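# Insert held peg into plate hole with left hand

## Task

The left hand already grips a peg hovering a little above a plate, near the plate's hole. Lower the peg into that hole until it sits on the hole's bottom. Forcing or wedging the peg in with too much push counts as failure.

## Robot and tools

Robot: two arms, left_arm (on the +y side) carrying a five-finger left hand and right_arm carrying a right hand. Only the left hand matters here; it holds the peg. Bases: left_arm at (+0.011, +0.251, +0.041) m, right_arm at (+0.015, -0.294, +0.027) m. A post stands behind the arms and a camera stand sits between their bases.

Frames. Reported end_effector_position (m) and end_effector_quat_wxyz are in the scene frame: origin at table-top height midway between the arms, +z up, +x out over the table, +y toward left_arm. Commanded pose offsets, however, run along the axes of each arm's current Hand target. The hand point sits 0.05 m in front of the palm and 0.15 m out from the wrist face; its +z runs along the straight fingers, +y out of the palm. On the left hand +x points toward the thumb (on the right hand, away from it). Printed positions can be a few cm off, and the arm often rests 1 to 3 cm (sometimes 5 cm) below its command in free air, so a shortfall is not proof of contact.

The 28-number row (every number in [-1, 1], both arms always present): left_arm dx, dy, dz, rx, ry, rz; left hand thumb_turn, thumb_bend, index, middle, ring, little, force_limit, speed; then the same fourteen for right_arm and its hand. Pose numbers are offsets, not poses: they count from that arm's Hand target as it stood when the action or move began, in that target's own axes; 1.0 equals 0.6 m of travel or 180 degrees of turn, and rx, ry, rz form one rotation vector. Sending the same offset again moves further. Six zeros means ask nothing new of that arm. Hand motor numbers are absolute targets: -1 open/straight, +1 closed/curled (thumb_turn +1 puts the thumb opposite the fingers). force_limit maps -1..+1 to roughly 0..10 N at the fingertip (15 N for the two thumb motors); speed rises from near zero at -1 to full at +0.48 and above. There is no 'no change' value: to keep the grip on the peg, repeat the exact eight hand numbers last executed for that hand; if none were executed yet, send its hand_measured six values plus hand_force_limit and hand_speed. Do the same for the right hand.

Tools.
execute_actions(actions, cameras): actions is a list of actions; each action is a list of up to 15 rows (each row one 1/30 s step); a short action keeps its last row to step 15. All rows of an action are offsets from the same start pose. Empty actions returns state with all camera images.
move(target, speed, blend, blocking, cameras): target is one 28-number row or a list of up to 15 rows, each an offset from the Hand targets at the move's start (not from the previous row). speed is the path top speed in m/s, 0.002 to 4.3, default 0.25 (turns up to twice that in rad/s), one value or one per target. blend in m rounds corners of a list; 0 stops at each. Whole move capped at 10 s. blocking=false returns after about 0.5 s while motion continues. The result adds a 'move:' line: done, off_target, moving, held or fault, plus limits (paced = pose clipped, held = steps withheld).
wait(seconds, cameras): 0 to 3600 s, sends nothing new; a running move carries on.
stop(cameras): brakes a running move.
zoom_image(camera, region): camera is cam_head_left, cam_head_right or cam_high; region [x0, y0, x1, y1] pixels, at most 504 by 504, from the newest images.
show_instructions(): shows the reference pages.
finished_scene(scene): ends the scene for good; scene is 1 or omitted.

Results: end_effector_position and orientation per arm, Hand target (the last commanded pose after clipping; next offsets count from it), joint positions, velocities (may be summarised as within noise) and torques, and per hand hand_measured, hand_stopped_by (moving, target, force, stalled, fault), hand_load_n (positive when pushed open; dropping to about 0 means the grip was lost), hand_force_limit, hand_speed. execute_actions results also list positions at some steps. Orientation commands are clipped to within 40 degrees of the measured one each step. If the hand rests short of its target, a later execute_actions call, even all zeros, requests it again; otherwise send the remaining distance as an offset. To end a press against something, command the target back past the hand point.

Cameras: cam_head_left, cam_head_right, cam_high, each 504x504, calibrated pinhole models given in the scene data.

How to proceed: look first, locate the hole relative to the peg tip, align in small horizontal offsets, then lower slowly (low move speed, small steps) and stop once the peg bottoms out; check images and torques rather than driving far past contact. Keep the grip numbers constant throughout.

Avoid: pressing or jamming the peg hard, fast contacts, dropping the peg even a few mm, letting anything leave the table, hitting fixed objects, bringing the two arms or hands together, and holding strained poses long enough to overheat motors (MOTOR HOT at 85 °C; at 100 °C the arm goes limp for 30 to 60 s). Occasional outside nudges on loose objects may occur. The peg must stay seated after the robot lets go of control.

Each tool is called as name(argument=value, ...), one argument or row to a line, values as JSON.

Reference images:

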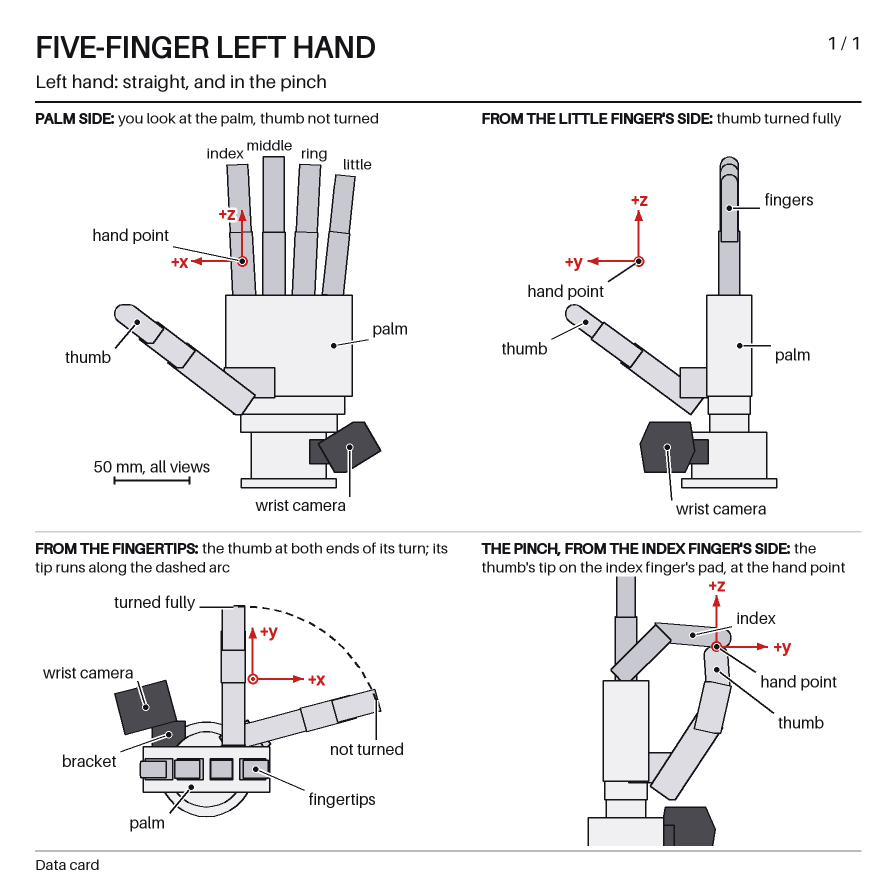

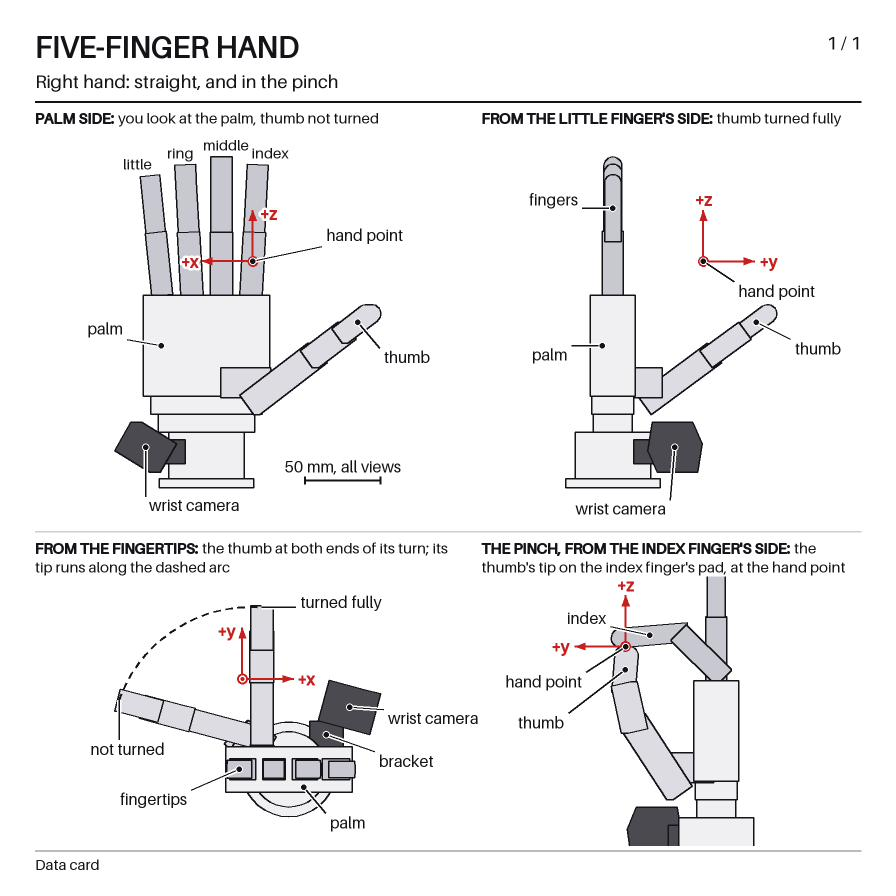

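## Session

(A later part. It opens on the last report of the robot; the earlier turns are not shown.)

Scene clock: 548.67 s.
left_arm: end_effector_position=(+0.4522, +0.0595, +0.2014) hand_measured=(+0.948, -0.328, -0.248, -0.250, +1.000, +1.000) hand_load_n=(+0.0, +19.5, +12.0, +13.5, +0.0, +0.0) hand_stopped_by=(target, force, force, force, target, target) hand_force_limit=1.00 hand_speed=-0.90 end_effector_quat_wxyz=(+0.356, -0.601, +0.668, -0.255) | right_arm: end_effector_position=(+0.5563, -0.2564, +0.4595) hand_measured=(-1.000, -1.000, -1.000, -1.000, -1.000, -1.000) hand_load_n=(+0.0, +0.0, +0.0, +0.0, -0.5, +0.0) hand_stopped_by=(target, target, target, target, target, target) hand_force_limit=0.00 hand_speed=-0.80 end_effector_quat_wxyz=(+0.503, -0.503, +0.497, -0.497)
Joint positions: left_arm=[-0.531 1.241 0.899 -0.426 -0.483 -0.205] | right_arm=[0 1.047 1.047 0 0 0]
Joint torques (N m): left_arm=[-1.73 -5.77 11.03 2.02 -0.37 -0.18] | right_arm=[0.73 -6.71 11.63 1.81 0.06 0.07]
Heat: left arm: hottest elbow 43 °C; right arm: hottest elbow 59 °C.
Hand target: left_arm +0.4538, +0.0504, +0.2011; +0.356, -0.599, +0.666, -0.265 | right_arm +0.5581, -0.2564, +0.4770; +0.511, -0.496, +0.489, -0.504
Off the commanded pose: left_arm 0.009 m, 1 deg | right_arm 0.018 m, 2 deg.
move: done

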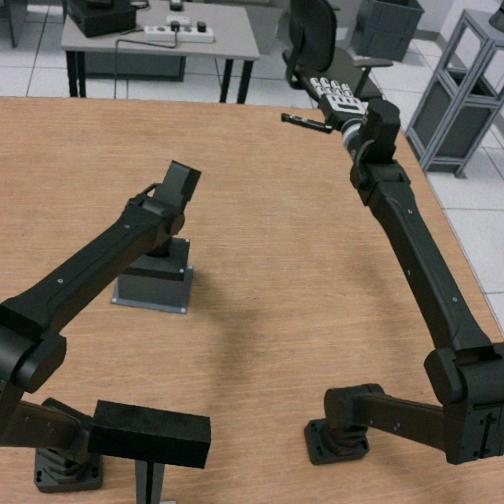

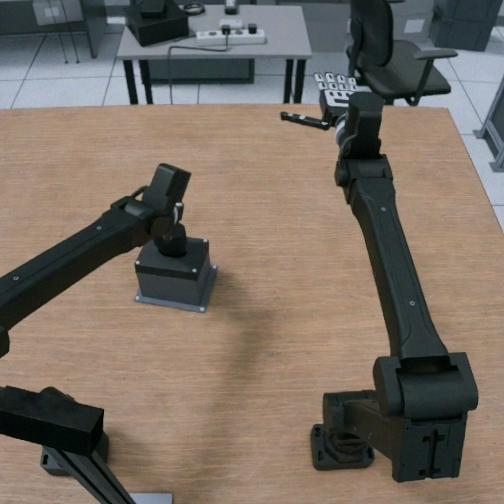

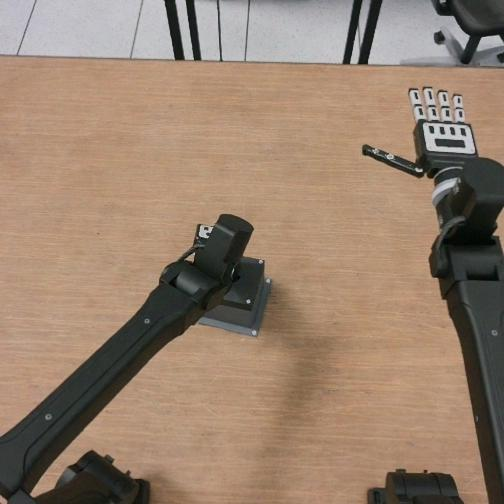

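move(
  target=[0.001,0.0052,0.0040,0,0,0,0.948,-0.326,-0.246,-0.248,1,1,1,-0.9,0,0,0,0,0,0,-1,-1,-1,-1,-1,-1,0,-0.8],
  speed=0.05,
  cameras=["all"],
)

Scene clock: 562.13 s.
left_arm: end_effector_position=(+0.4537, +0.0590, +0.2013) hand_measured=(+0.948, -0.328, -0.248, -0.250, +1.000, +1.000) hand_load_n=(+0.0, +19.0, +11.5, +14.0, +0.0, +0.0) hand_stopped_by=(target, force, force, force, target, target) hand_force_limit=1.00 hand_speed=-0.90 end_effector_quat_wxyz=(+0.358, -0.601, +0.666, -0.259) | right_arm: end_effector_position=(+0.5563, -0.2564, +0.4595) hand_measured=(-1.000, -1.000, -1.000, -1.000, -1.000, -1.000) hand_load_n=(-0.5, +0.0, +0.0, +0.0, +0.0, -0.5) hand_stopped_by=(target, target, target, target, target, target) hand_force_limit=0.00 hand_speed=-0.80 end_effector_quat_wxyz=(+0.503, -0.503, +0.497, -0.497)
Joint positions: left_arm=[-0.531 1.241 0.895 -0.413 -0.484 -0.205] | right_arm=[0 1.047 1.047 0 0 0]
Joint torques (N m): left_arm=[-1.61 -5.48 10.7 2.02 -0.32 -0.19] | right_arm=[0.56 -6.89 11.63 1.8 0.06 0.07]
Heat: left arm: hottest elbow 44 °C; right arm: hottest elbow 59 °C.
Hand target: left_arm +0.4539, +0.0503, +0.1973; +0.356, -0.599, +0.666, -0.265 | right_arm +0.5581, -0.2564, +0.4770; +0.511, -0.496, +0.489, -0.504
Off the commanded pose: left_arm 0.010 m, 1 deg | right_arm 0.018 m, 2 deg.
move: done

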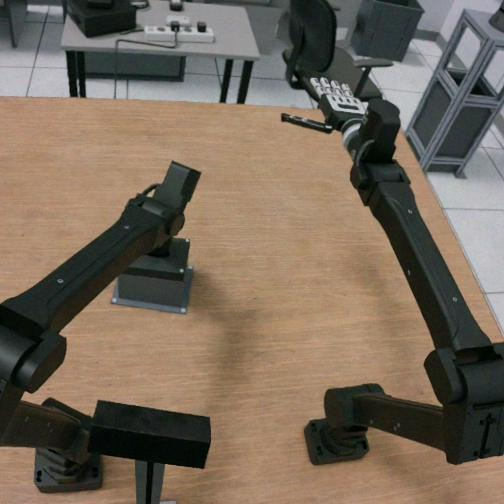

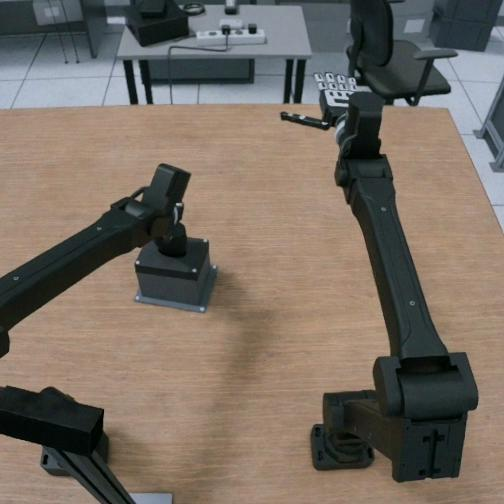

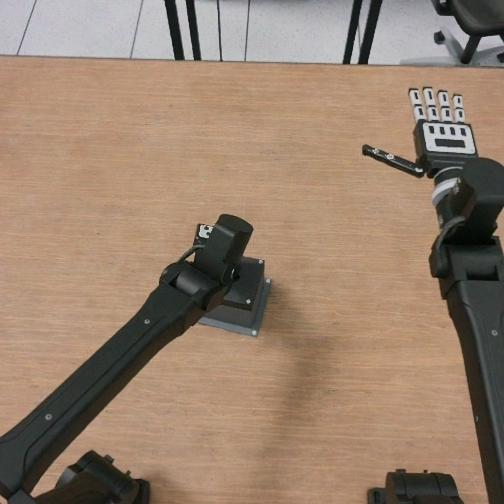

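move(
  target=[0.0012,0.0093,-0.0012,0,0,0,0.948,-0.326,-0.246,-0.248,1,1,1,-0.9,0,0,0,0,0,0,-1,-1,-1,-1,-1,-1,0,-0.8],
  speed=0.03,
)

move(
  target=[0.0002,0.0041,-0.0053,0,0,0,0.948,-0.326,-0.246,-0.248,1,1,1,-0.9,0,0,0,0,0,0,-1,-1,-1,-1,-1,-1,0,-0.8],
  speed=0.03,
)

move(
  target=[0.0002,0.0041,-0.0053,0,0,0,0.948,-0.326,-0.246,-0.248,1,1,1,-0.9,0,0,0,0,0,0,-1,-1,-1,-1,-1,-1,0,-0.8],
  speed=0.03,
  cameras=["all"],
)

Scene clock: 565.00 s.
left_arm: end_effector_position=(+0.4544, +0.0595, +0.1997) hand_measured=(+0.948, -0.328, -0.248, -0.250, +1.000, +1.000) hand_load_n=(+0.0, +17.5, +11.0, +12.5, +0.0, +0.0) hand_stopped_by=(target, force, force, force, target, target) hand_force_limit=1.00 hand_speed=-0.90 end_effector_quat_wxyz=(+0.362, -0.602, +0.663, -0.261) | right_arm: end_effector_position=(+0.5563, -0.2564, +0.4595) hand_measured=(-1.000, -1.000, -1.000, -1.000, -1.000, -1.000) hand_load_n=(+0.0, +0.0, +0.0, +0.0, +0.0, +0.0) hand_stopped_by=(target, target, target, target, target, target) hand_force_limit=0.00 hand_speed=-0.80 end_effector_quat_wxyz=(+0.503, -0.503, +0.497, -0.497)
Joint positions: left_arm=[-0.532 1.241 0.886 -0.398 -0.491 -0.207] | right_arm=[0 1.047 1.047 0 0 0]
Joint torques (N m): left_arm=[-2.08 -5.89 10.03 1.72 -0.18 -0.21] | right_arm=[0.67 -6.59 11.63 1.78 0.07 0.08]
Heat: left arm: hottest elbow 44 °C; right arm: hottest elbow 59 °C.
Hand target: left_arm +0.4499, +0.0505, +0.1932; +0.356, -0.599, +0.666, -0.265 | right_arm +0.5581, -0.2564, +0.4770; +0.511, -0.496, +0.489, -0.504
Off the commanded pose: left_arm 0.012 m, 1 deg | right_arm 0.018 m, 2 deg.
move: off_target (left_arm)

Scene clock: 565.50 s.
left_arm: end_effector_position=(+0.4532, +0.0595, +0.1995) hand_measured=(+0.948, -0.328, -0.248, -0.250, +1.000, +1.000) hand_load_n=(+0.0, +17.5, +12.0, +12.0, +0.0, +0.0) hand_stopped_by=(target, force, force, force, target, target) hand_force_limit=1.00 hand_speed=-0.90 end_effector_quat_wxyz=(+0.362, -0.603, +0.661, -0.261) | right_arm: end_effector_position=(+0.5563, -0.2564, +0.4595) hand_measured=(-1.000, -1.000, -1.000, -1.000, -1.000, -1.000) hand_load_n=(+0.0, +0.0, +0.0, -0.5, -0.5, +0.0) hand_stopped_by=(target, target, target, target, target, target) hand_force_limit=0.00 hand_speed=-0.80 end_effector_quat_wxyz=(+0.503, -0.503, +0.497, -0.497)
Joint positions: left_arm=[-0.535 1.238 0.882 -0.396 -0.496 -0.212] | right_arm=[0 1.047 1.047 0 0 0]
Joint torques (N m): left_arm=[-2.14 -6.12 9.73 1.47 -0.15 -0.19] | right_arm=[0.67 -6.83 11.64 1.78 0.06 0.08]
Heat: left arm: hottest elbow 44 °C; right arm: hottest elbow 59 °C.
Hand target: left_arm +0.4458, +0.0504, +0.1931; +0.356, -0.599, +0.666, -0.265 | right_arm +0.5581, -0.2564, +0.4770; +0.511, -0.496, +0.489, -0.504
Off the commanded pose: left_arm 0.013 m, 1 deg | right_arm 0.018 m, 2 deg.
move: off_target (left_arm)

Scene clock: 566.00 s.
left_arm: end_effector_position=(+0.4498, +0.0592, +0.1994) hand_measured=(+0.948, -0.328, -0.248, -0.250, +1.000, +1.000) hand_load_n=(+0.0, +17.5, +12.0, +12.0, +0.0, +0.0) hand_stopped_by=(target, force, force, force, target, target) hand_force_limit=1.00 hand_speed=-0.90 end_effector_quat_wxyz=(+0.363, -0.604, +0.659, -0.262) | right_arm: end_effector_position=(+0.5563, -0.2564, +0.4595) hand_measured=(-1.000, -1.000, -1.000, -1.000, -1.000, -1.000) hand_load_n=(+0.0, +0.0, +0.0, +0.0, -0.5, +0.0) hand_stopped_by=(target, target, target, target, target, target) hand_force_limit=0.00 hand_speed=-0.80 end_effector_quat_wxyz=(+0.503, -0.503, +0.497, -0.497)
Joint positions: left_arm=[-0.54 1.229 0.874 -0.396 -0.501 -0.219] | right_arm=[0 1.047 1.047 0 0 0]
Joint torques (N m): left_arm=[-2.37 -6.18 9.81 1.33 -0.12 -0.17] | right_arm=[0.62 -6.77 11.64 1.78 0.06 0.07]
Heat: left arm: hottest elbow 44 °C; right arm: hottest elbow 59 °C.
Hand target: left_arm +0.4417, +0.0504, +0.1930; +0.356, -0.599, +0.666, -0.265 | right_arm +0.5581, -0.2564, +0.4770; +0.511, -0.496, +0.489, -0.504
Off the commanded pose: left_arm 0.013 m, 1 deg | right_arm 0.018 m, 2 deg.
move: off_target (left_arm)

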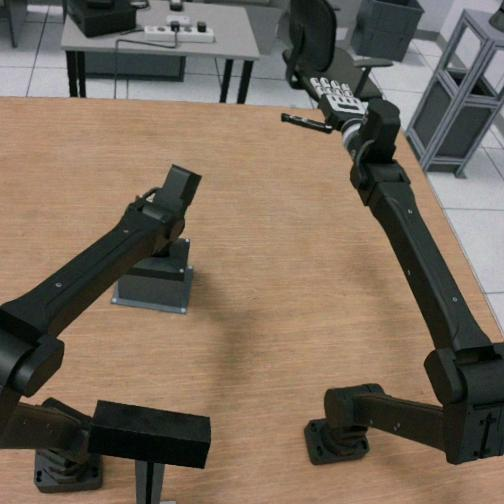

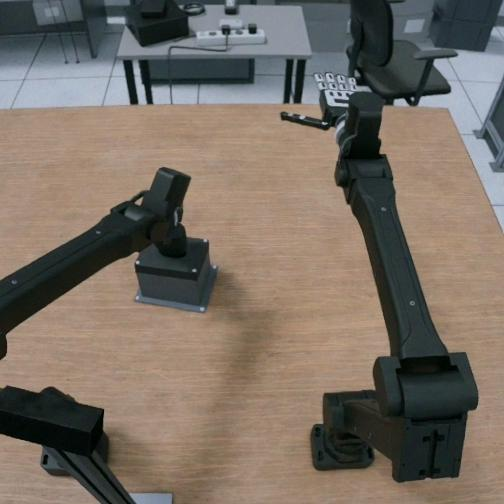

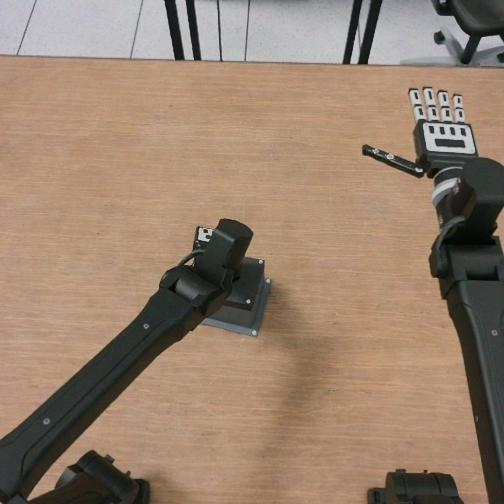

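zoom_image(
  camera="cam_head_right",
  region=[150, 230, 190, 270],
)

zoom_image(
  camera="cam_head_left",
  region=[130, 220, 190, 280],
)

zoom_image(
  camera="cam_head_right",
  region=[120, 200, 200, 280],
)

Scaled by 12.600.

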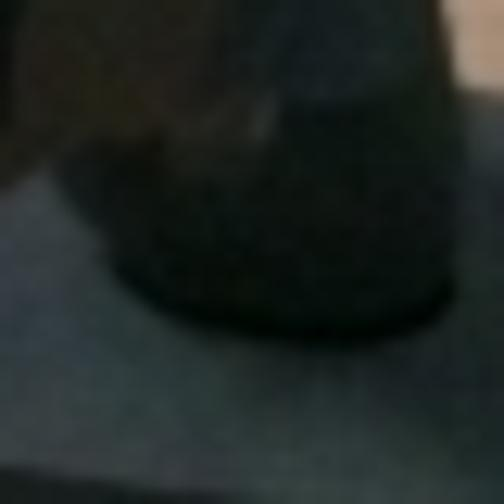

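Scaled by 8.400.

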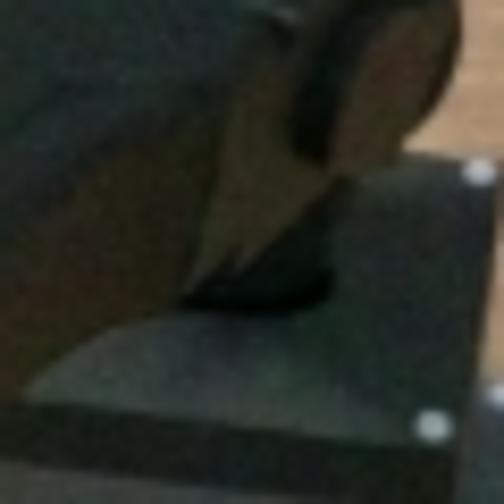

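Scaled by 6.300.

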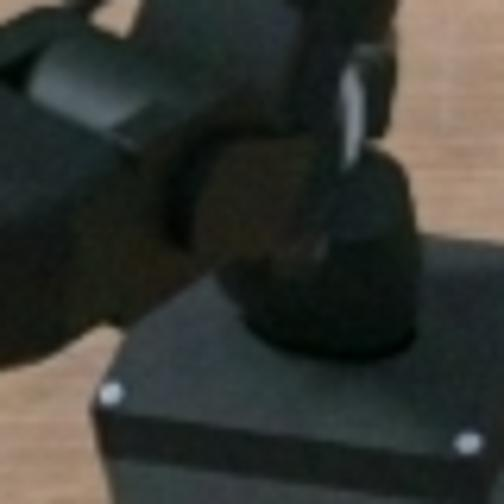

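move(
  target=[-0.0164,0.0024,0.0012,0.0017,0.0087,0.0067,0.948,-0.326,-0.246,-0.248,1,1,1,-0.9,0,0,0,0,0,0,-1,-1,-1,-1,-1,-1,0,-0.8],
  speed=0.03,
)

Scene clock: 575.57 s.
left_arm: end_effector_position=(+0.4454, +0.0578, +0.1998) hand_measured=(+0.948, -0.328, -0.248, -0.250, +1.000, +1.000) hand_load_n=(+0.5, +18.0, +12.5, +11.5, +0.0, +0.0) hand_stopped_by=(target, force, force, force, target, target) hand_force_limit=1.00 hand_speed=-0.90 end_effector_quat_wxyz=(+0.356, -0.590, +0.671, -0.274) | right_arm: end_effector_position=(+0.5563, -0.2564, +0.4595) hand_measured=(-1.000, -1.000, -1.000, -1.000, -1.000, -1.000) hand_load_n=(-0.5, +0.0, +0.0, +0.0, +0.0, +0.0) hand_stopped_by=(target, target, target, target, target, target) hand_force_limit=0.00 hand_speed=-0.80 end_effector_quat_wxyz=(+0.503, -0.503, +0.497, -0.497)
Joint positions: left_arm=[-0.535 1.209 0.854 -0.374 -0.461 -0.185] | right_arm=[0 1.047 1.047 0 0 0]
Joint torques (N m): left_arm=[-0.03 -5.95 9.76 1.43 0.31 0.01] | right_arm=[0.79 -6.83 11.63 1.8 0.06 0.06]
Heat: left arm: hottest elbow 43 °C; right arm: hottest elbow 59 °C.
Hand target: left_arm +0.4418, +0.0602, +0.1933; +0.352, -0.588, +0.676, -0.271 | right_arm +0.5581, -0.2564, +0.4770; +0.511, -0.496, +0.489, -0.504
Off the commanded pose: left_arm 0.008 m, 1 deg | right_arm 0.018 m, 2 deg.
move: done

move(
  target=[-0.0003,-0.0061,0.0079,0,0,0,0.948,-0.326,-0.246,-0.248,1,1,1,-0.9,0,0,0,0,0,0,-1,-1,-1,-1,-1,-1,0,-0.8],
  speed=0.03,
)

move(
  target=[-0.0002,-0.0041,0.0053,0,0,0,0.948,-0.326,-0.246,-0.248,1,1,1,-0.9,0,0,0,0,0,0,-1,-1,-1,-1,-1,-1,0,-0.8],
  speed=0.03,
  cameras=["all"],
)

zoom_image(
  camera="cam_head_right",
  region=[150, 230, 190, 270],
)

Scene clock: 578.63 s.
left_arm: end_effector_position=(+0.4458, +0.0581, +0.1997) hand_measured=(+0.948, -0.328, -0.248, -0.250, +1.000, +1.000) hand_load_n=(+0.0, +17.5, +11.5, +12.0, +0.0, +0.0) hand_stopped_by=(target, force, force, force, target, target) hand_force_limit=1.00 hand_speed=-0.90 end_effector_quat_wxyz=(+0.354, -0.588, +0.673, -0.275) | right_arm: end_effector_position=(+0.5563, -0.2564, +0.4595) hand_measured=(-1.000, -1.000, -1.000, -1.000, -1.000, -1.000) hand_load_n=(+0.0, +0.0, +0.0, +0.0, -0.5, +0.0) hand_stopped_by=(target, target, target, target, target, target) hand_force_limit=0.00 hand_speed=-0.80 end_effector_quat_wxyz=(+0.503, -0.503, +0.497, -0.497)
Joint positions: left_arm=[-0.531 1.209 0.854 -0.372 -0.452 -0.179] | right_arm=[0 1.047 1.047 0 0 0]
Joint torques (N m): left_arm=[0.32 -5.01 10.8 1.59 0.2 0.01] | right_arm=[0.62 -6.89 11.63 1.81 0.06 0.08]
Heat: left arm: hottest elbow 43 °C; right arm: hottest elbow 60 °C.
Hand target: left_arm +0.4478, +0.0601, +0.1933; +0.352, -0.588, +0.676, -0.271 | right_arm +0.5581, -0.2564, +0.4770; +0.511, -0.496, +0.489, -0.504
Off the commanded pose: left_arm 0.007 m, 1 deg | right_arm 0.018 m, 2 deg.
move: done

Scene clock: 579.13 s.
left_arm: end_effector_position=(+0.4465, +0.0583, +0.1992) hand_measured=(+0.948, -0.328, -0.248, -0.250, +1.000, +1.000) hand_load_n=(+0.0, +17.5, +10.5, +13.0, +0.0, +0.0) hand_stopped_by=(target, force, force, force, target, target) hand_force_limit=1.00 hand_speed=-0.90 end_effector_quat_wxyz=(+0.353, -0.588, +0.674, -0.275) | right_arm: end_effector_position=(+0.5563, -0.2564, +0.4595) hand_measured=(-1.000, -1.000, -1.000, -1.000, -1.000, -1.000) hand_load_n=(-0.5, +0.0, +0.0, +0.0, +0.0, +0.0) hand_stopped_by=(target, target, target, target, target, target) hand_force_limit=0.00 hand_speed=-0.80 end_effector_quat_wxyz=(+0.503, -0.503, +0.497, -0.497)
Joint positions: left_arm=[-0.528 1.211 0.854 -0.37 -0.447 -0.176] | right_arm=[0 1.047 1.047 0 0 0]
Joint torques (N m): left_arm=[0.62 -4.42 11.49 1.63 0.12 0.02] | right_arm=[0.56 -6.71 11.59 1.8 0.06 0.07]
Heat: left arm: hottest elbow 43 °C; right arm: hottest elbow 60 °C.
Hand target: left_arm +0.4518, +0.0600, +0.1932; +0.352, -0.588, +0.676, -0.271 | right_arm +0.5581, -0.2564, +0.4770; +0.511, -0.496, +0.489, -0.504
Off the commanded pose: left_arm 0.008 m, 1 deg | right_arm 0.018 m, 2 deg.
move: done

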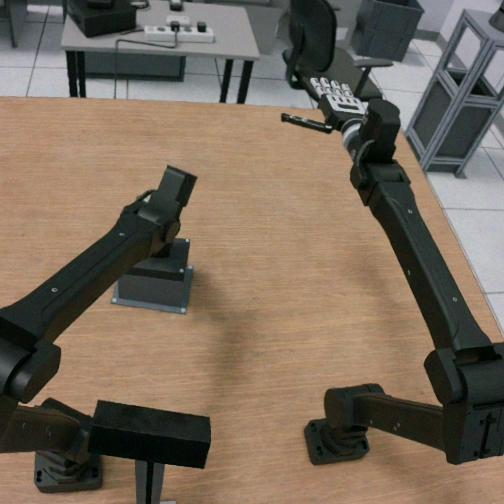

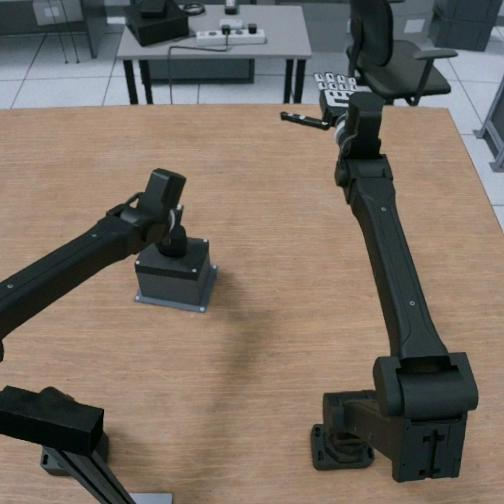

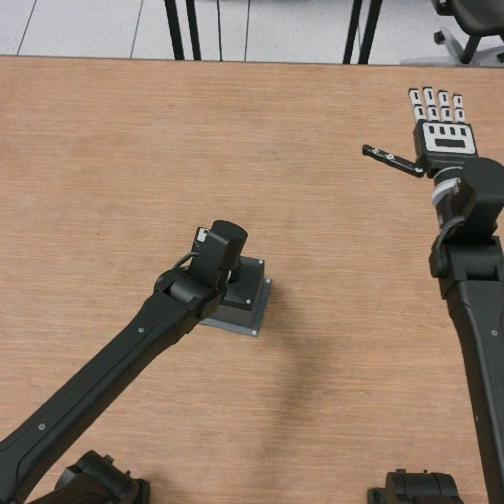

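Scaled by 12.600.

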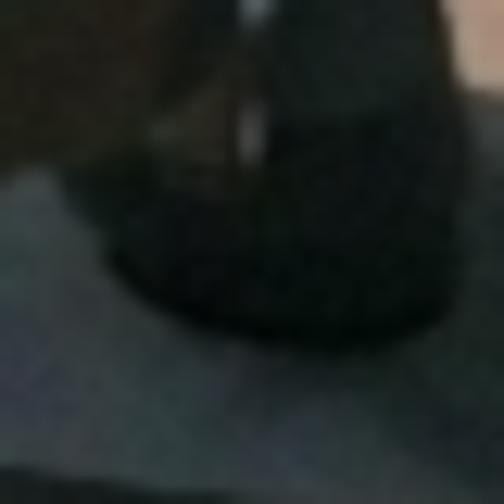

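move(
  target=[-0.0002,-0.0041,0.0053,0,0,0,0.948,-0.326,-0.246,-0.248,1,1,1,-0.9,0,0,0,0,0,0,-1,-1,-1,-1,-1,-1,0,-0.8],
  speed=0.03,
)

move(
  target=[-0.0002,-0.0041,0.0053,0,0,0,0.948,-0.326,-0.246,-0.248,1,1,1,-0.9,0,0,0,0,0,0,-1,-1,-1,-1,-1,-1,0,-0.8],
  speed=0.03,
)

move(
  target=[-0.0002,-0.0041,0.0053,0,0,0,0.948,-0.326,-0.246,-0.248,1,1,1,-0.9,0,0,0,0,0,0,-1,-1,-1,-1,-1,-1,0,-0.8],
  speed=0.03,
)

Scene clock: 584.37 s.
left_arm: end_effector_position=(+0.4485, +0.0598, +0.1976) hand_measured=(+0.948, -0.328, -0.248, -0.250, +1.000, +1.000) hand_load_n=(+0.0, +15.5, +9.5, +12.0, +0.0, +0.0) hand_stopped_by=(target, force, force, force, target, target) hand_force_limit=1.00 hand_speed=-0.90 end_effector_quat_wxyz=(+0.353, -0.588, +0.674, -0.274) | right_arm: end_effector_position=(+0.5563, -0.2564, +0.4595) hand_measured=(-1.000, -1.000, -1.000, -1.000, -1.000, -1.000) hand_load_n=(-0.5, +0.0, +0.0, +0.0, +0.0, +0.0) hand_stopped_by=(target, target, target, target, target, target) hand_force_limit=0.00 hand_speed=-0.80 end_effector_quat_wxyz=(+0.503, -0.503, +0.497, -0.497)
Joint positions: left_arm=[-0.522 1.216 0.854 -0.364 -0.443 -0.172] | right_arm=[0 1.047 1.047 0 0 0]
Joint torques (N m): left_arm=[0.5 -4.19 12.18 1.55 0.14 0.02] | right_arm=[0.73 -6.77 11.62 1.8 0.08 0.07]
Heat: left arm: hottest elbow 44 °C; right arm: hottest elbow 60 °C.
Hand target: left_arm +0.4558, +0.0598, +0.1932; +0.351, -0.588, +0.677, -0.271 | right_arm +0.5581, -0.2564, +0.4770; +0.511, -0.496, +0.489, -0.504
Off the commanded pose: left_arm 0.008 m, 1 deg | right_arm 0.018 m, 2 deg.
move: done

Scene clock: 584.87 s.
left_arm: end_effector_position=(+0.4501, +0.0597, +0.1966) hand_measured=(+0.948, -0.328, -0.248, -0.250, +1.000, +1.000) hand_load_n=(+0.0, +14.5, +9.0, +10.0, +0.0, +0.0) hand_stopped_by=(target, force, force, force, target, target) hand_force_limit=1.00 hand_speed=-0.90 end_effector_quat_wxyz=(+0.353, -0.587, +0.675, -0.275) | right_arm: end_effector_position=(+0.5563, -0.2564, +0.4595) hand_measured=(-1.000, -1.000, -1.000, -1.000, -1.000, -1.000) hand_load_n=(-0.5, +0.0, -0.5, -0.5, +0.0, -0.5) hand_stopped_by=(target, target, target, target, target, target) hand_force_limit=0.00 hand_speed=-0.80 end_effector_quat_wxyz=(+0.503, -0.503, +0.497, -0.497)
Joint positions: left_arm=[-0.52 1.22 0.854 -0.357 -0.44 -0.167] | right_arm=[0 1.047 1.047 0 0 0]
Joint torques (N m): left_arm=[0.67 -3.84 12.94 1.4 0.15 0] | right_arm=[0.67 -6.83 11.64 1.78 0.06 0.07]
Heat: left arm: hottest elbow 44 °C; right arm: hottest elbow 60 °C.
Hand target: left_arm +0.4598, +0.0598, +0.1932; +0.352, -0.588, +0.676, -0.271 | right_arm +0.5581, -0.2564, +0.4770; +0.511, -0.496, +0.489, -0.504
Off the commanded pose: left_arm 0.010 m, 1 deg | right_arm 0.018 m, 2 deg.
move: done

Scene clock: 585.37 s.
left_arm: end_effector_position=(+0.4520, +0.0595, +0.1962) hand_measured=(+0.948, -0.328, -0.248, -0.250, +1.000, +1.000) hand_load_n=(+0.5, +13.5, +9.0, +8.5, +0.0, +0.0) hand_stopped_by=(target, force, force, force, target, target) hand_force_limit=1.00 hand_speed=-0.90 end_effector_quat_wxyz=(+0.353, -0.585, +0.677, -0.274) | right_arm: end_effector_position=(+0.5563, -0.2564, +0.4595) hand_measured=(-1.000, -1.000, -1.000, -1.000, -1.000, -1.000) hand_load_n=(-0.5, +0.0, +0.0, +0.0, +0.0, +0.0) hand_stopped_by=(target, target, target, target, target, target) hand_force_limit=0.00 hand_speed=-0.80 end_effector_quat_wxyz=(+0.503, -0.503, +0.497, -0.497)
Joint positions: left_arm=[-0.518 1.226 0.859 -0.356 -0.437 -0.159] | right_arm=[0 1.047 1.047 0 0 0]
Joint torques (N m): left_arm=[0.97 -3.66 13.19 1.5 0.16 -0.05] | right_arm=[0.67 -6.77 11.63 1.78 0.06 0.08]
Heat: left arm: hottest elbow 44 °C; right arm: hottest elbow 60 °C.
Hand target: left_arm +0.4638, +0.0597, +0.1932; +0.352, -0.588, +0.676, -0.271 | right_arm +0.5581, -0.2564, +0.4770; +0.511, -0.496, +0.489, -0.504
Off the commanded pose: left_arm 0.012 m, 1 deg | right_arm 0.018 m, 2 deg.
move: off_target (left_arm)

execute_actions(
  actions=[],
)

zoom_image(
  camera="cam_head_right",
  region=[150, 230, 190, 270],
)

zoom_image(
  camera="cam_head_left",
  region=[130, 220, 190, 280],
)

Scene clock: 587.70 s.
left_arm: end_effector_position=(+0.4520, +0.0595, +0.1962) hand_measured=(+0.948, -0.328, -0.248, -0.250, +1.000, +1.000) hand_load_n=(+0.0, +14.0, +9.0, +8.5, +0.0, +0.0) hand_stopped_by=(target, force, force, force, target, target) hand_force_limit=1.00 hand_speed=-0.90 end_effector_quat_wxyz=(+0.353, -0.585, +0.677, -0.274) | right_arm: end_effector_position=(+0.5563, -0.2564, +0.4595) hand_measured=(-1.000, -1.000, -1.000, -1.000, -1.000, -1.000) hand_load_n=(-0.5, +0.0, +0.0, +0.0, +0.0, -0.5) hand_stopped_by=(target, target, target, target, target, target) hand_force_limit=0.00 hand_speed=-0.80 end_effector_quat_wxyz=(+0.503, -0.503, +0.497, -0.497)
Joint positions: left_arm=[-0.518 1.226 0.859 -0.356 -0.437 -0.159] | right_arm=[0 1.047 1.047 0 0 0]
Joint velocities: within noise
Joint torques (N m): left_arm=[0.91 -3.72 13.18 1.47 0.15 -0.04] | right_arm=[0.62 -6.83 11.63 1.81 0.06 0.07]
Heat: left arm: hottest elbow 44 °C; right arm: hottest elbow 60 °C.
Hand target: left_arm +0.4638, +0.0597, +0.1932; +0.351, -0.588, +0.676, -0.271 | right_arm +0.5581, -0.2564, +0.4770; +0.511, -0.496, +0.489, -0.504
Off the commanded pose: left_arm 0.012 m, 1 deg | right_arm 0.018 m, 2 deg.

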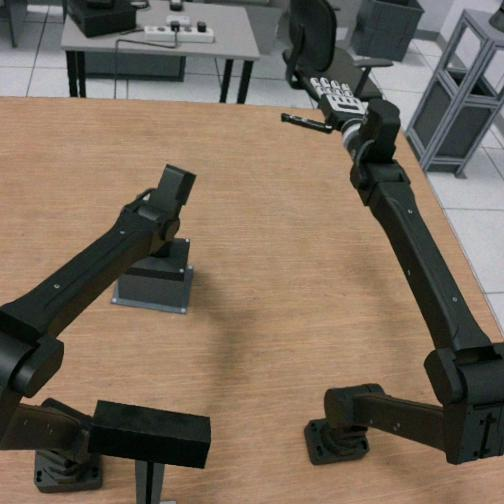

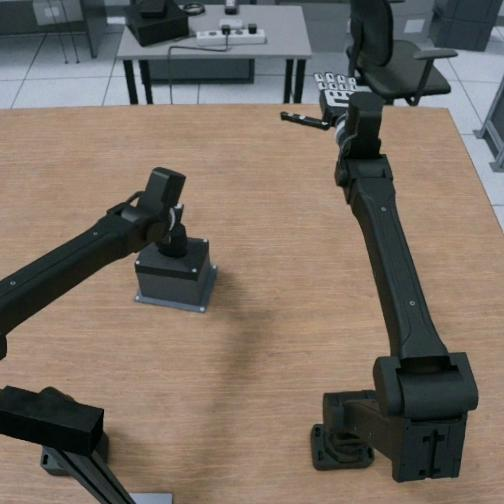

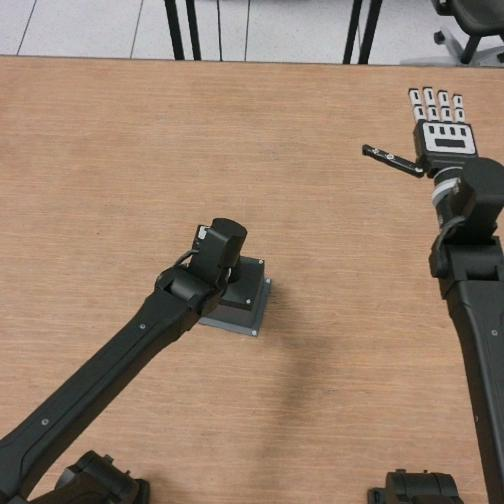

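Scaled by 12.600.

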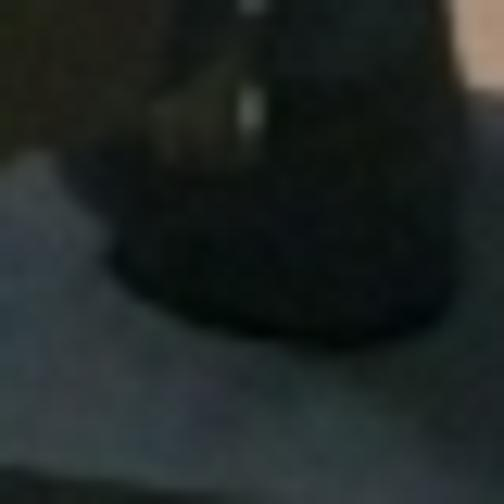

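Scaled by 8.400.

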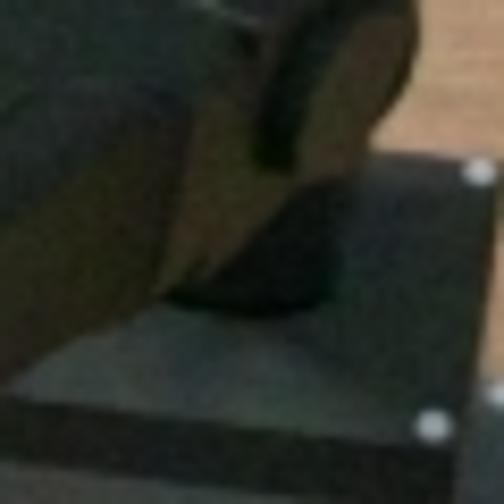

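zoom_image(
  camera="cam_head_right",
  region=[130, 190, 200, 260],
)

zoom_image(
  camera="cam_high",
  region=[190, 210, 280, 300],
)

Scaled by 7.200.

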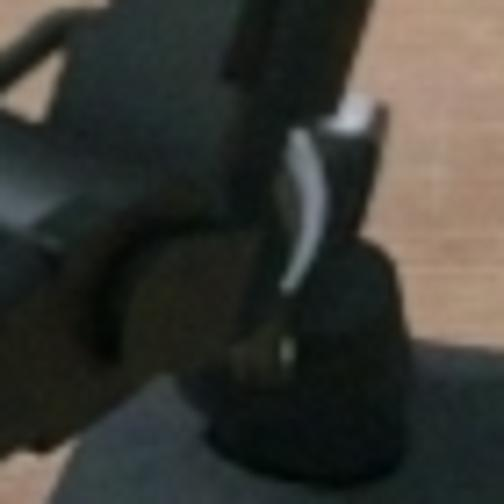

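Scaled by 5.600.

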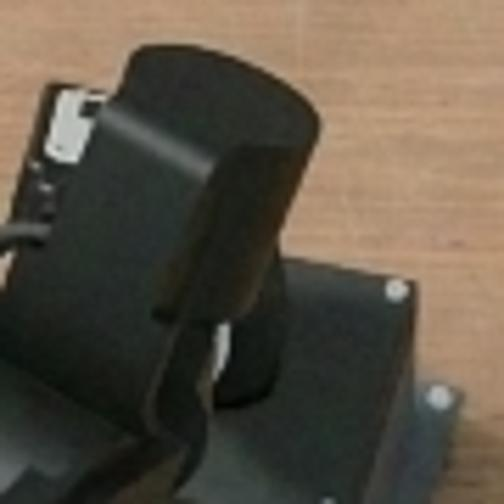

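move(
  target=[0.0016,0.0078,0.0060,0,0,0,0.948,-0.326,-0.246,-0.248,1,1,1,-0.9,0,0,0,0,0,0,-1,-1,-1,-1,-1,-1,0,-0.8],
  speed=0.03,
  cameras=["cam_head_right","cam_head_left"],
)

zoom_image(
  camera="cam_head_right",
  region=[150, 230, 190, 270],
)

Scene clock: 591.93 s.
left_arm: end_effector_position=(+0.4539, +0.0587, +0.1957) hand_measured=(+0.948, -0.328, -0.248, -0.250, +1.000, +1.000) hand_load_n=(+0.0, +13.5, +7.5, +7.5, +0.0, +0.0) hand_stopped_by=(target, force, force, force, target, target) hand_force_limit=1.00 hand_speed=-0.90 end_effector_quat_wxyz=(+0.355, -0.582, +0.678, -0.275) | right_arm: end_effector_position=(+0.5563, -0.2564, +0.4595) hand_measured=(-1.000, -1.000, -1.000, -1.000, -1.000, -1.000) hand_load_n=(-0.5, -0.5, +0.0, -0.5, +0.0, -0.5) hand_stopped_by=(target, target, target, target, target, target) hand_force_limit=0.00 hand_speed=-0.80 end_effector_quat_wxyz=(+0.503, -0.503, +0.497, -0.497)
Joint positions: left_arm=[-0.518 1.231 0.859 -0.346 -0.436 -0.153] | right_arm=[0 1.047 1.047 0 0 0]
Joint torques (N m): left_arm=[0.97 -3.55 12.16 1.78 0.13 -0.11] | right_arm=[0.62 -6.77 11.62 1.83 0.06 0.08]
Heat: left arm: hottest elbow 45 °C; right arm: hottest elbow 60 °C.
Hand target: left_arm +0.4638, +0.0597, +0.1871; +0.351, -0.588, +0.676, -0.271 | right_arm +0.5581, -0.2564, +0.4770; +0.511, -0.496, +0.489, -0.504
Off the commanded pose: left_arm 0.013 m, 1 deg | right_arm 0.018 m, 2 deg.
move: off_target (left_arm)
Images, in order (width x height): cam_head_left 504x504, cam_head_right 504x504.

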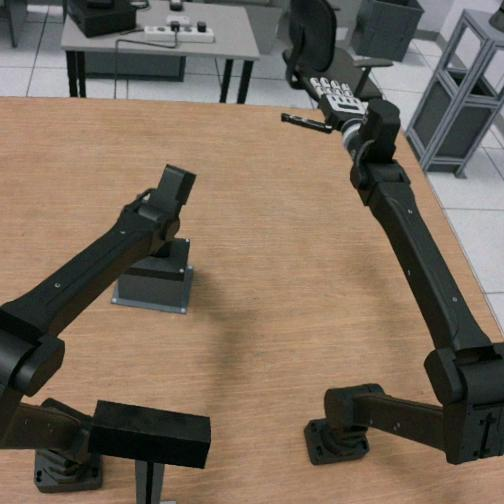

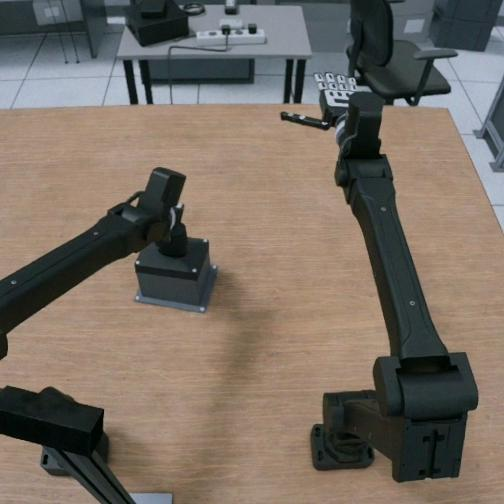

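Scaled by 12.600.

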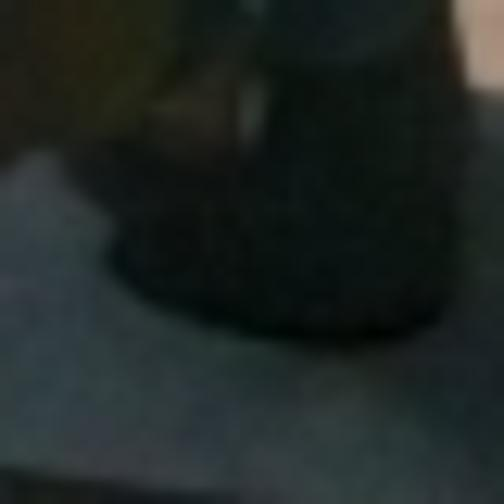

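move(
  target=[-0.0004,0.0001,-0.0083,-0.001,-0.0052,-0.004,0.948,-0.326,-0.246,-0.248,1,1,1,-0.9,0,0,0,0,0,0,-1,-1,-1,-1,-1,-1,0,-0.8],
  speed=0.03,
)

move(
  target=[0.0004,0.0040,-0.0053,0,0,0,0.948,-0.326,-0.246,-0.248,1,1,1,-0.9,0,0,0,0,0,0,-1,-1,-1,-1,-1,-1,0,-0.8],
  speed=0.03,
)

Scene clock: 601.37 s.
left_arm: end_effector_position=(+0.4547, +0.0601, +0.1962) hand_measured=(+0.948, -0.328, -0.248, -0.250, +1.000, +1.000) hand_load_n=(+0.0, +13.0, +7.5, +7.0, +0.0, +0.0) hand_stopped_by=(target, force, force, force, target, target) hand_force_limit=1.00 hand_speed=-0.90 end_effector_quat_wxyz=(+0.357, -0.588, +0.672, -0.275) | right_arm: end_effector_position=(+0.5563, -0.2564, +0.4595) hand_measured=(-1.000, -1.000, -1.000, -1.000, -1.000, -1.000) hand_load_n=(-0.5, +0.0, +0.0, +0.0, +0.0, +0.0) hand_stopped_by=(target, target, target, target, target, target) hand_force_limit=0.00 hand_speed=-0.80 end_effector_quat_wxyz=(+0.503, -0.503, +0.497, -0.497)
Joint positions: left_arm=[-0.518 1.231 0.859 -0.346 -0.448 -0.166] | right_arm=[0 1.047 1.047 0 0 0]
Joint torques (N m): left_arm=[-0.03 -4.19 12.37 0.95 -0.38 -0.21] | right_arm=[0.56 -6.77 11.63 1.81 0.06 0.08]
Heat: left arm: hottest elbow 45 °C; right arm: hottest elbow 60 °C.
Hand target: left_arm +0.4598, +0.0597, +0.1901; +0.354, -0.595, +0.670, -0.267 | right_arm +0.5581, -0.2564, +0.4770; +0.511, -0.496, +0.489, -0.504
Off the commanded pose: left_arm 0.008 m, 1 deg | right_arm 0.018 m, 2 deg.
move: done

Scene clock: 601.87 s.
left_arm: end_effector_position=(+0.4547, +0.0604, +0.1961) hand_measured=(+0.948, -0.328, -0.248, -0.250, +1.000, +1.000) hand_load_n=(+0.0, +13.5, +8.0, +7.0, +0.0, +0.0) hand_stopped_by=(target, force, force, force, target, target) hand_force_limit=1.00 hand_speed=-0.90 end_effector_quat_wxyz=(+0.357, -0.590, +0.670, -0.275) | right_arm: end_effector_position=(+0.5563, -0.2564, +0.4595) hand_measured=(-1.000, -1.000, -1.000, -1.000, -1.000, -1.000) hand_load_n=(+0.0, +0.0, +0.0, +0.0, +0.0, +0.0) hand_stopped_by=(target, target, target, target, target, target) hand_force_limit=0.00 hand_speed=-0.80 end_effector_quat_wxyz=(+0.503, -0.503, +0.497, -0.497)
Joint positions: left_arm=[-0.518 1.231 0.859 -0.348 -0.451 -0.172] | right_arm=[0 1.047 1.047 0 0 0]
Joint torques (N m): left_arm=[-0.5 -4.84 11.7 0.85 -0.42 -0.2] | right_arm=[0.67 -6.77 11.63 1.78 0.06 0.07]
Heat: left arm: hottest elbow 45 °C; right arm: hottest elbow 60 °C.
Hand target: left_arm +0.4558, +0.0596, +0.1901; +0.354, -0.595, +0.670, -0.267 | right_arm +0.5581, -0.2564, +0.4770; +0.511, -0.496, +0.489, -0.504
Off the commanded pose: left_arm 0.006 m, 1 deg | right_arm 0.018 m, 2 deg.
move: done

move(
  target=[0.0002,0.0040,-0.0053,0,0,0,0.948,-0.326,-0.246,-0.248,1,1,1,-0.9,0,0,0,0,0,0,-1,-1,-1,-1,-1,-1,0,-0.8],
  speed=0.03,
)

move(
  target=[0.0002,0.0040,-0.0053,0,0,0,0.948,-0.326,-0.246,-0.248,1,1,1,-0.9,0,0,0,0,0,0,-1,-1,-1,-1,-1,-1,0,-0.8],
  speed=0.03,
)

move(
  target=[0.0002,0.0040,-0.0053,0,0,0,0.948,-0.326,-0.246,-0.248,1,1,1,-0.9,0,0,0,0,0,0,-1,-1,-1,-1,-1,-1,0,-0.8],
  speed=0.03,
  cameras=["cam_head_right","cam_head_left"],
)

zoom_image(
  camera="cam_head_right",
  region=[150, 230, 190, 270],
)

Scene clock: 605.70 s.
left_arm: end_effector_position=(+0.4547, +0.0607, +0.1966) hand_measured=(+0.948, -0.328, -0.248, -0.250, +1.000, +1.000) hand_load_n=(+0.0, +13.0, +8.5, +7.0, +0.5, +0.0) hand_stopped_by=(target, force, force, force, target, target) hand_force_limit=1.00 hand_speed=-0.90 end_effector_quat_wxyz=(+0.357, -0.593, +0.667, -0.275) | right_arm: end_effector_position=(+0.5563, -0.2564, +0.4595) hand_measured=(-1.000, -1.000, -1.000, -1.000, -1.000, -1.000) hand_load_n=(-0.5, +0.0, +0.0, +0.0, +0.0, +0.0) hand_stopped_by=(target, target, target, target, target, target) hand_force_limit=0.00 hand_speed=-0.80 end_effector_quat_wxyz=(+0.503, -0.503, +0.497, -0.497)
Joint positions: left_arm=[-0.518 1.23 0.859 -0.349 -0.454 -0.179] | right_arm=[0 1.047 1.047 0 0 0]
Joint torques (N m): left_arm=[-0.97 -5.42 11 0.77 -0.45 -0.17] | right_arm=[0.67 -6.77 11.62 1.81 0.06 0.07]
Heat: left arm: hottest elbow 45 °C; right arm: hottest elbow 60 °C.
Hand target: left_arm +0.4518, +0.0596, +0.1903; +0.354, -0.595, +0.670, -0.267 | right_arm +0.5581, -0.2564, +0.4770; +0.511, -0.496, +0.489, -0.504
Off the commanded pose: left_arm 0.007 m, 1 deg | right_arm 0.018 m, 2 deg.
move: done

Scene clock: 606.20 s.
left_arm: end_effector_position=(+0.4546, +0.0608, +0.1969) hand_measured=(+0.948, -0.328, -0.248, -0.250, +1.000, +1.000) hand_load_n=(+0.0, +13.5, +9.0, +7.0, +0.0, +0.0) hand_stopped_by=(target, force, force, force, target, target) hand_force_limit=1.00 hand_speed=-0.90 end_effector_quat_wxyz=(+0.358, -0.595, +0.665, -0.275) | right_arm: end_effector_position=(+0.5563, -0.2564, +0.4595) hand_measured=(-1.000, -1.000, -1.000, -1.000, -1.000, -1.000) hand_load_n=(+0.0, +0.0, -0.5, +0.0, +0.0, +0.0) hand_stopped_by=(target, target, target, target, target, target) hand_force_limit=0.00 hand_speed=-0.80 end_effector_quat_wxyz=(+0.503, -0.503, +0.497, -0.497)
Joint positions: left_arm=[-0.518 1.229 0.859 -0.351 -0.457 -0.185] | right_arm=[0 1.047 1.047 0 0 0]
Joint torques (N m): left_arm=[-1.32 -6.07 10.3 0.68 -0.47 -0.13] | right_arm=[0.67 -6.71 11.63 1.77 0.06 0.07]
Heat: left arm: hottest elbow 45 °C; right arm: hottest elbow 60 °C.
Hand target: left_arm +0.4478, +0.0596, +0.1903; +0.354, -0.595, +0.670, -0.267 | right_arm +0.5581, -0.2564, +0.4770; +0.511, -0.496, +0.489, -0.504
Off the commanded pose: left_arm 0.009 m, 1 deg | right_arm 0.018 m, 2 deg.
move: done

Scene clock: 606.70 s.
left_arm: end_effector_position=(+0.4528, +0.0620, +0.1964) hand_measured=(+0.948, -0.328, -0.248, -0.250, +1.000, +1.000) hand_load_n=(+0.0, +13.5, +9.5, +7.0, +0.0, +0.0) hand_stopped_by=(target, force, force, force, target, target) hand_force_limit=1.00 hand_speed=-0.90 end_effector_quat_wxyz=(+0.359, -0.597, +0.664, -0.274) | right_arm: end_effector_position=(+0.5563, -0.2564, +0.4595) hand_measured=(-1.000, -1.000, -1.000, -1.000, -1.000, -1.000) hand_load_n=(+0.0, +0.0, +0.0, +0.0, -0.5, +0.0) hand_stopped_by=(target, target, target, target, target, target) hand_force_limit=0.00 hand_speed=-0.80 end_effector_quat_wxyz=(+0.503, -0.503, +0.497, -0.497)
Joint positions: left_arm=[-0.52 1.225 0.854 -0.354 -0.463 -0.19] | right_arm=[0 1.047 1.047 0 0 0]
Joint torques (N m): left_arm=[-1.55 -6.3 10.02 0.64 -0.38 -0.14] | right_arm=[0.62 -6.83 11.6 1.8 0.07 0.08]
Heat: left arm: hottest elbow 45 °C; right arm: hottest elbow 60 °C.
Hand target: left_arm +0.4439, +0.0597, +0.1904; +0.354, -0.595, +0.670, -0.267 | right_arm +0.5581, -0.2564, +0.4770; +0.511, -0.496, +0.489, -0.504
Off the commanded pose: left_arm 0.011 m, 1 deg | right_arm 0.018 m, 2 deg.
move: off_target (left_arm)
Images, in order (width x height): cam_head_left 504x504, cam_head_right 504x504.

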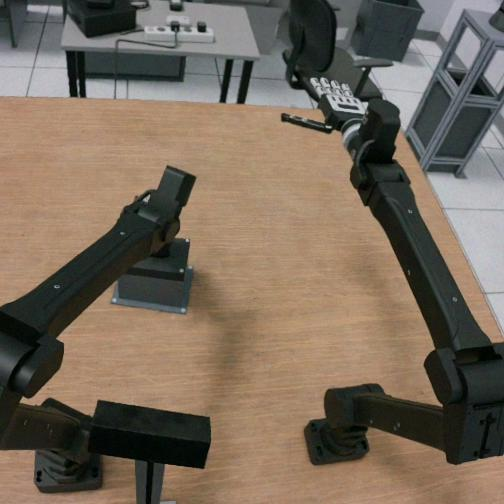

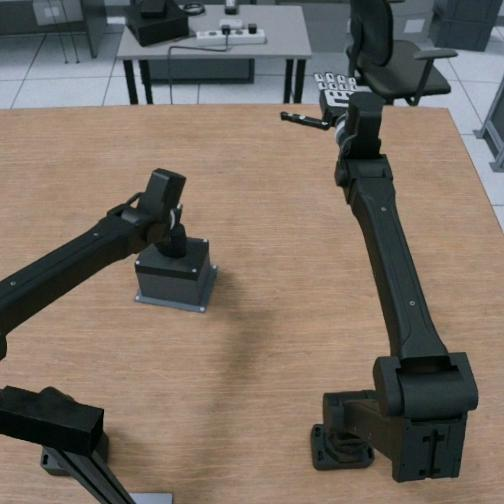

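Scaled by 12.600.

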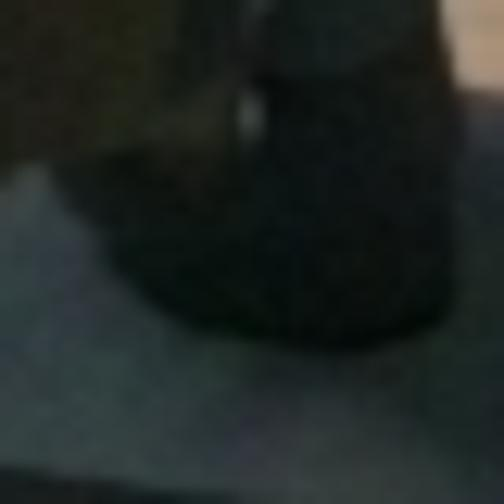

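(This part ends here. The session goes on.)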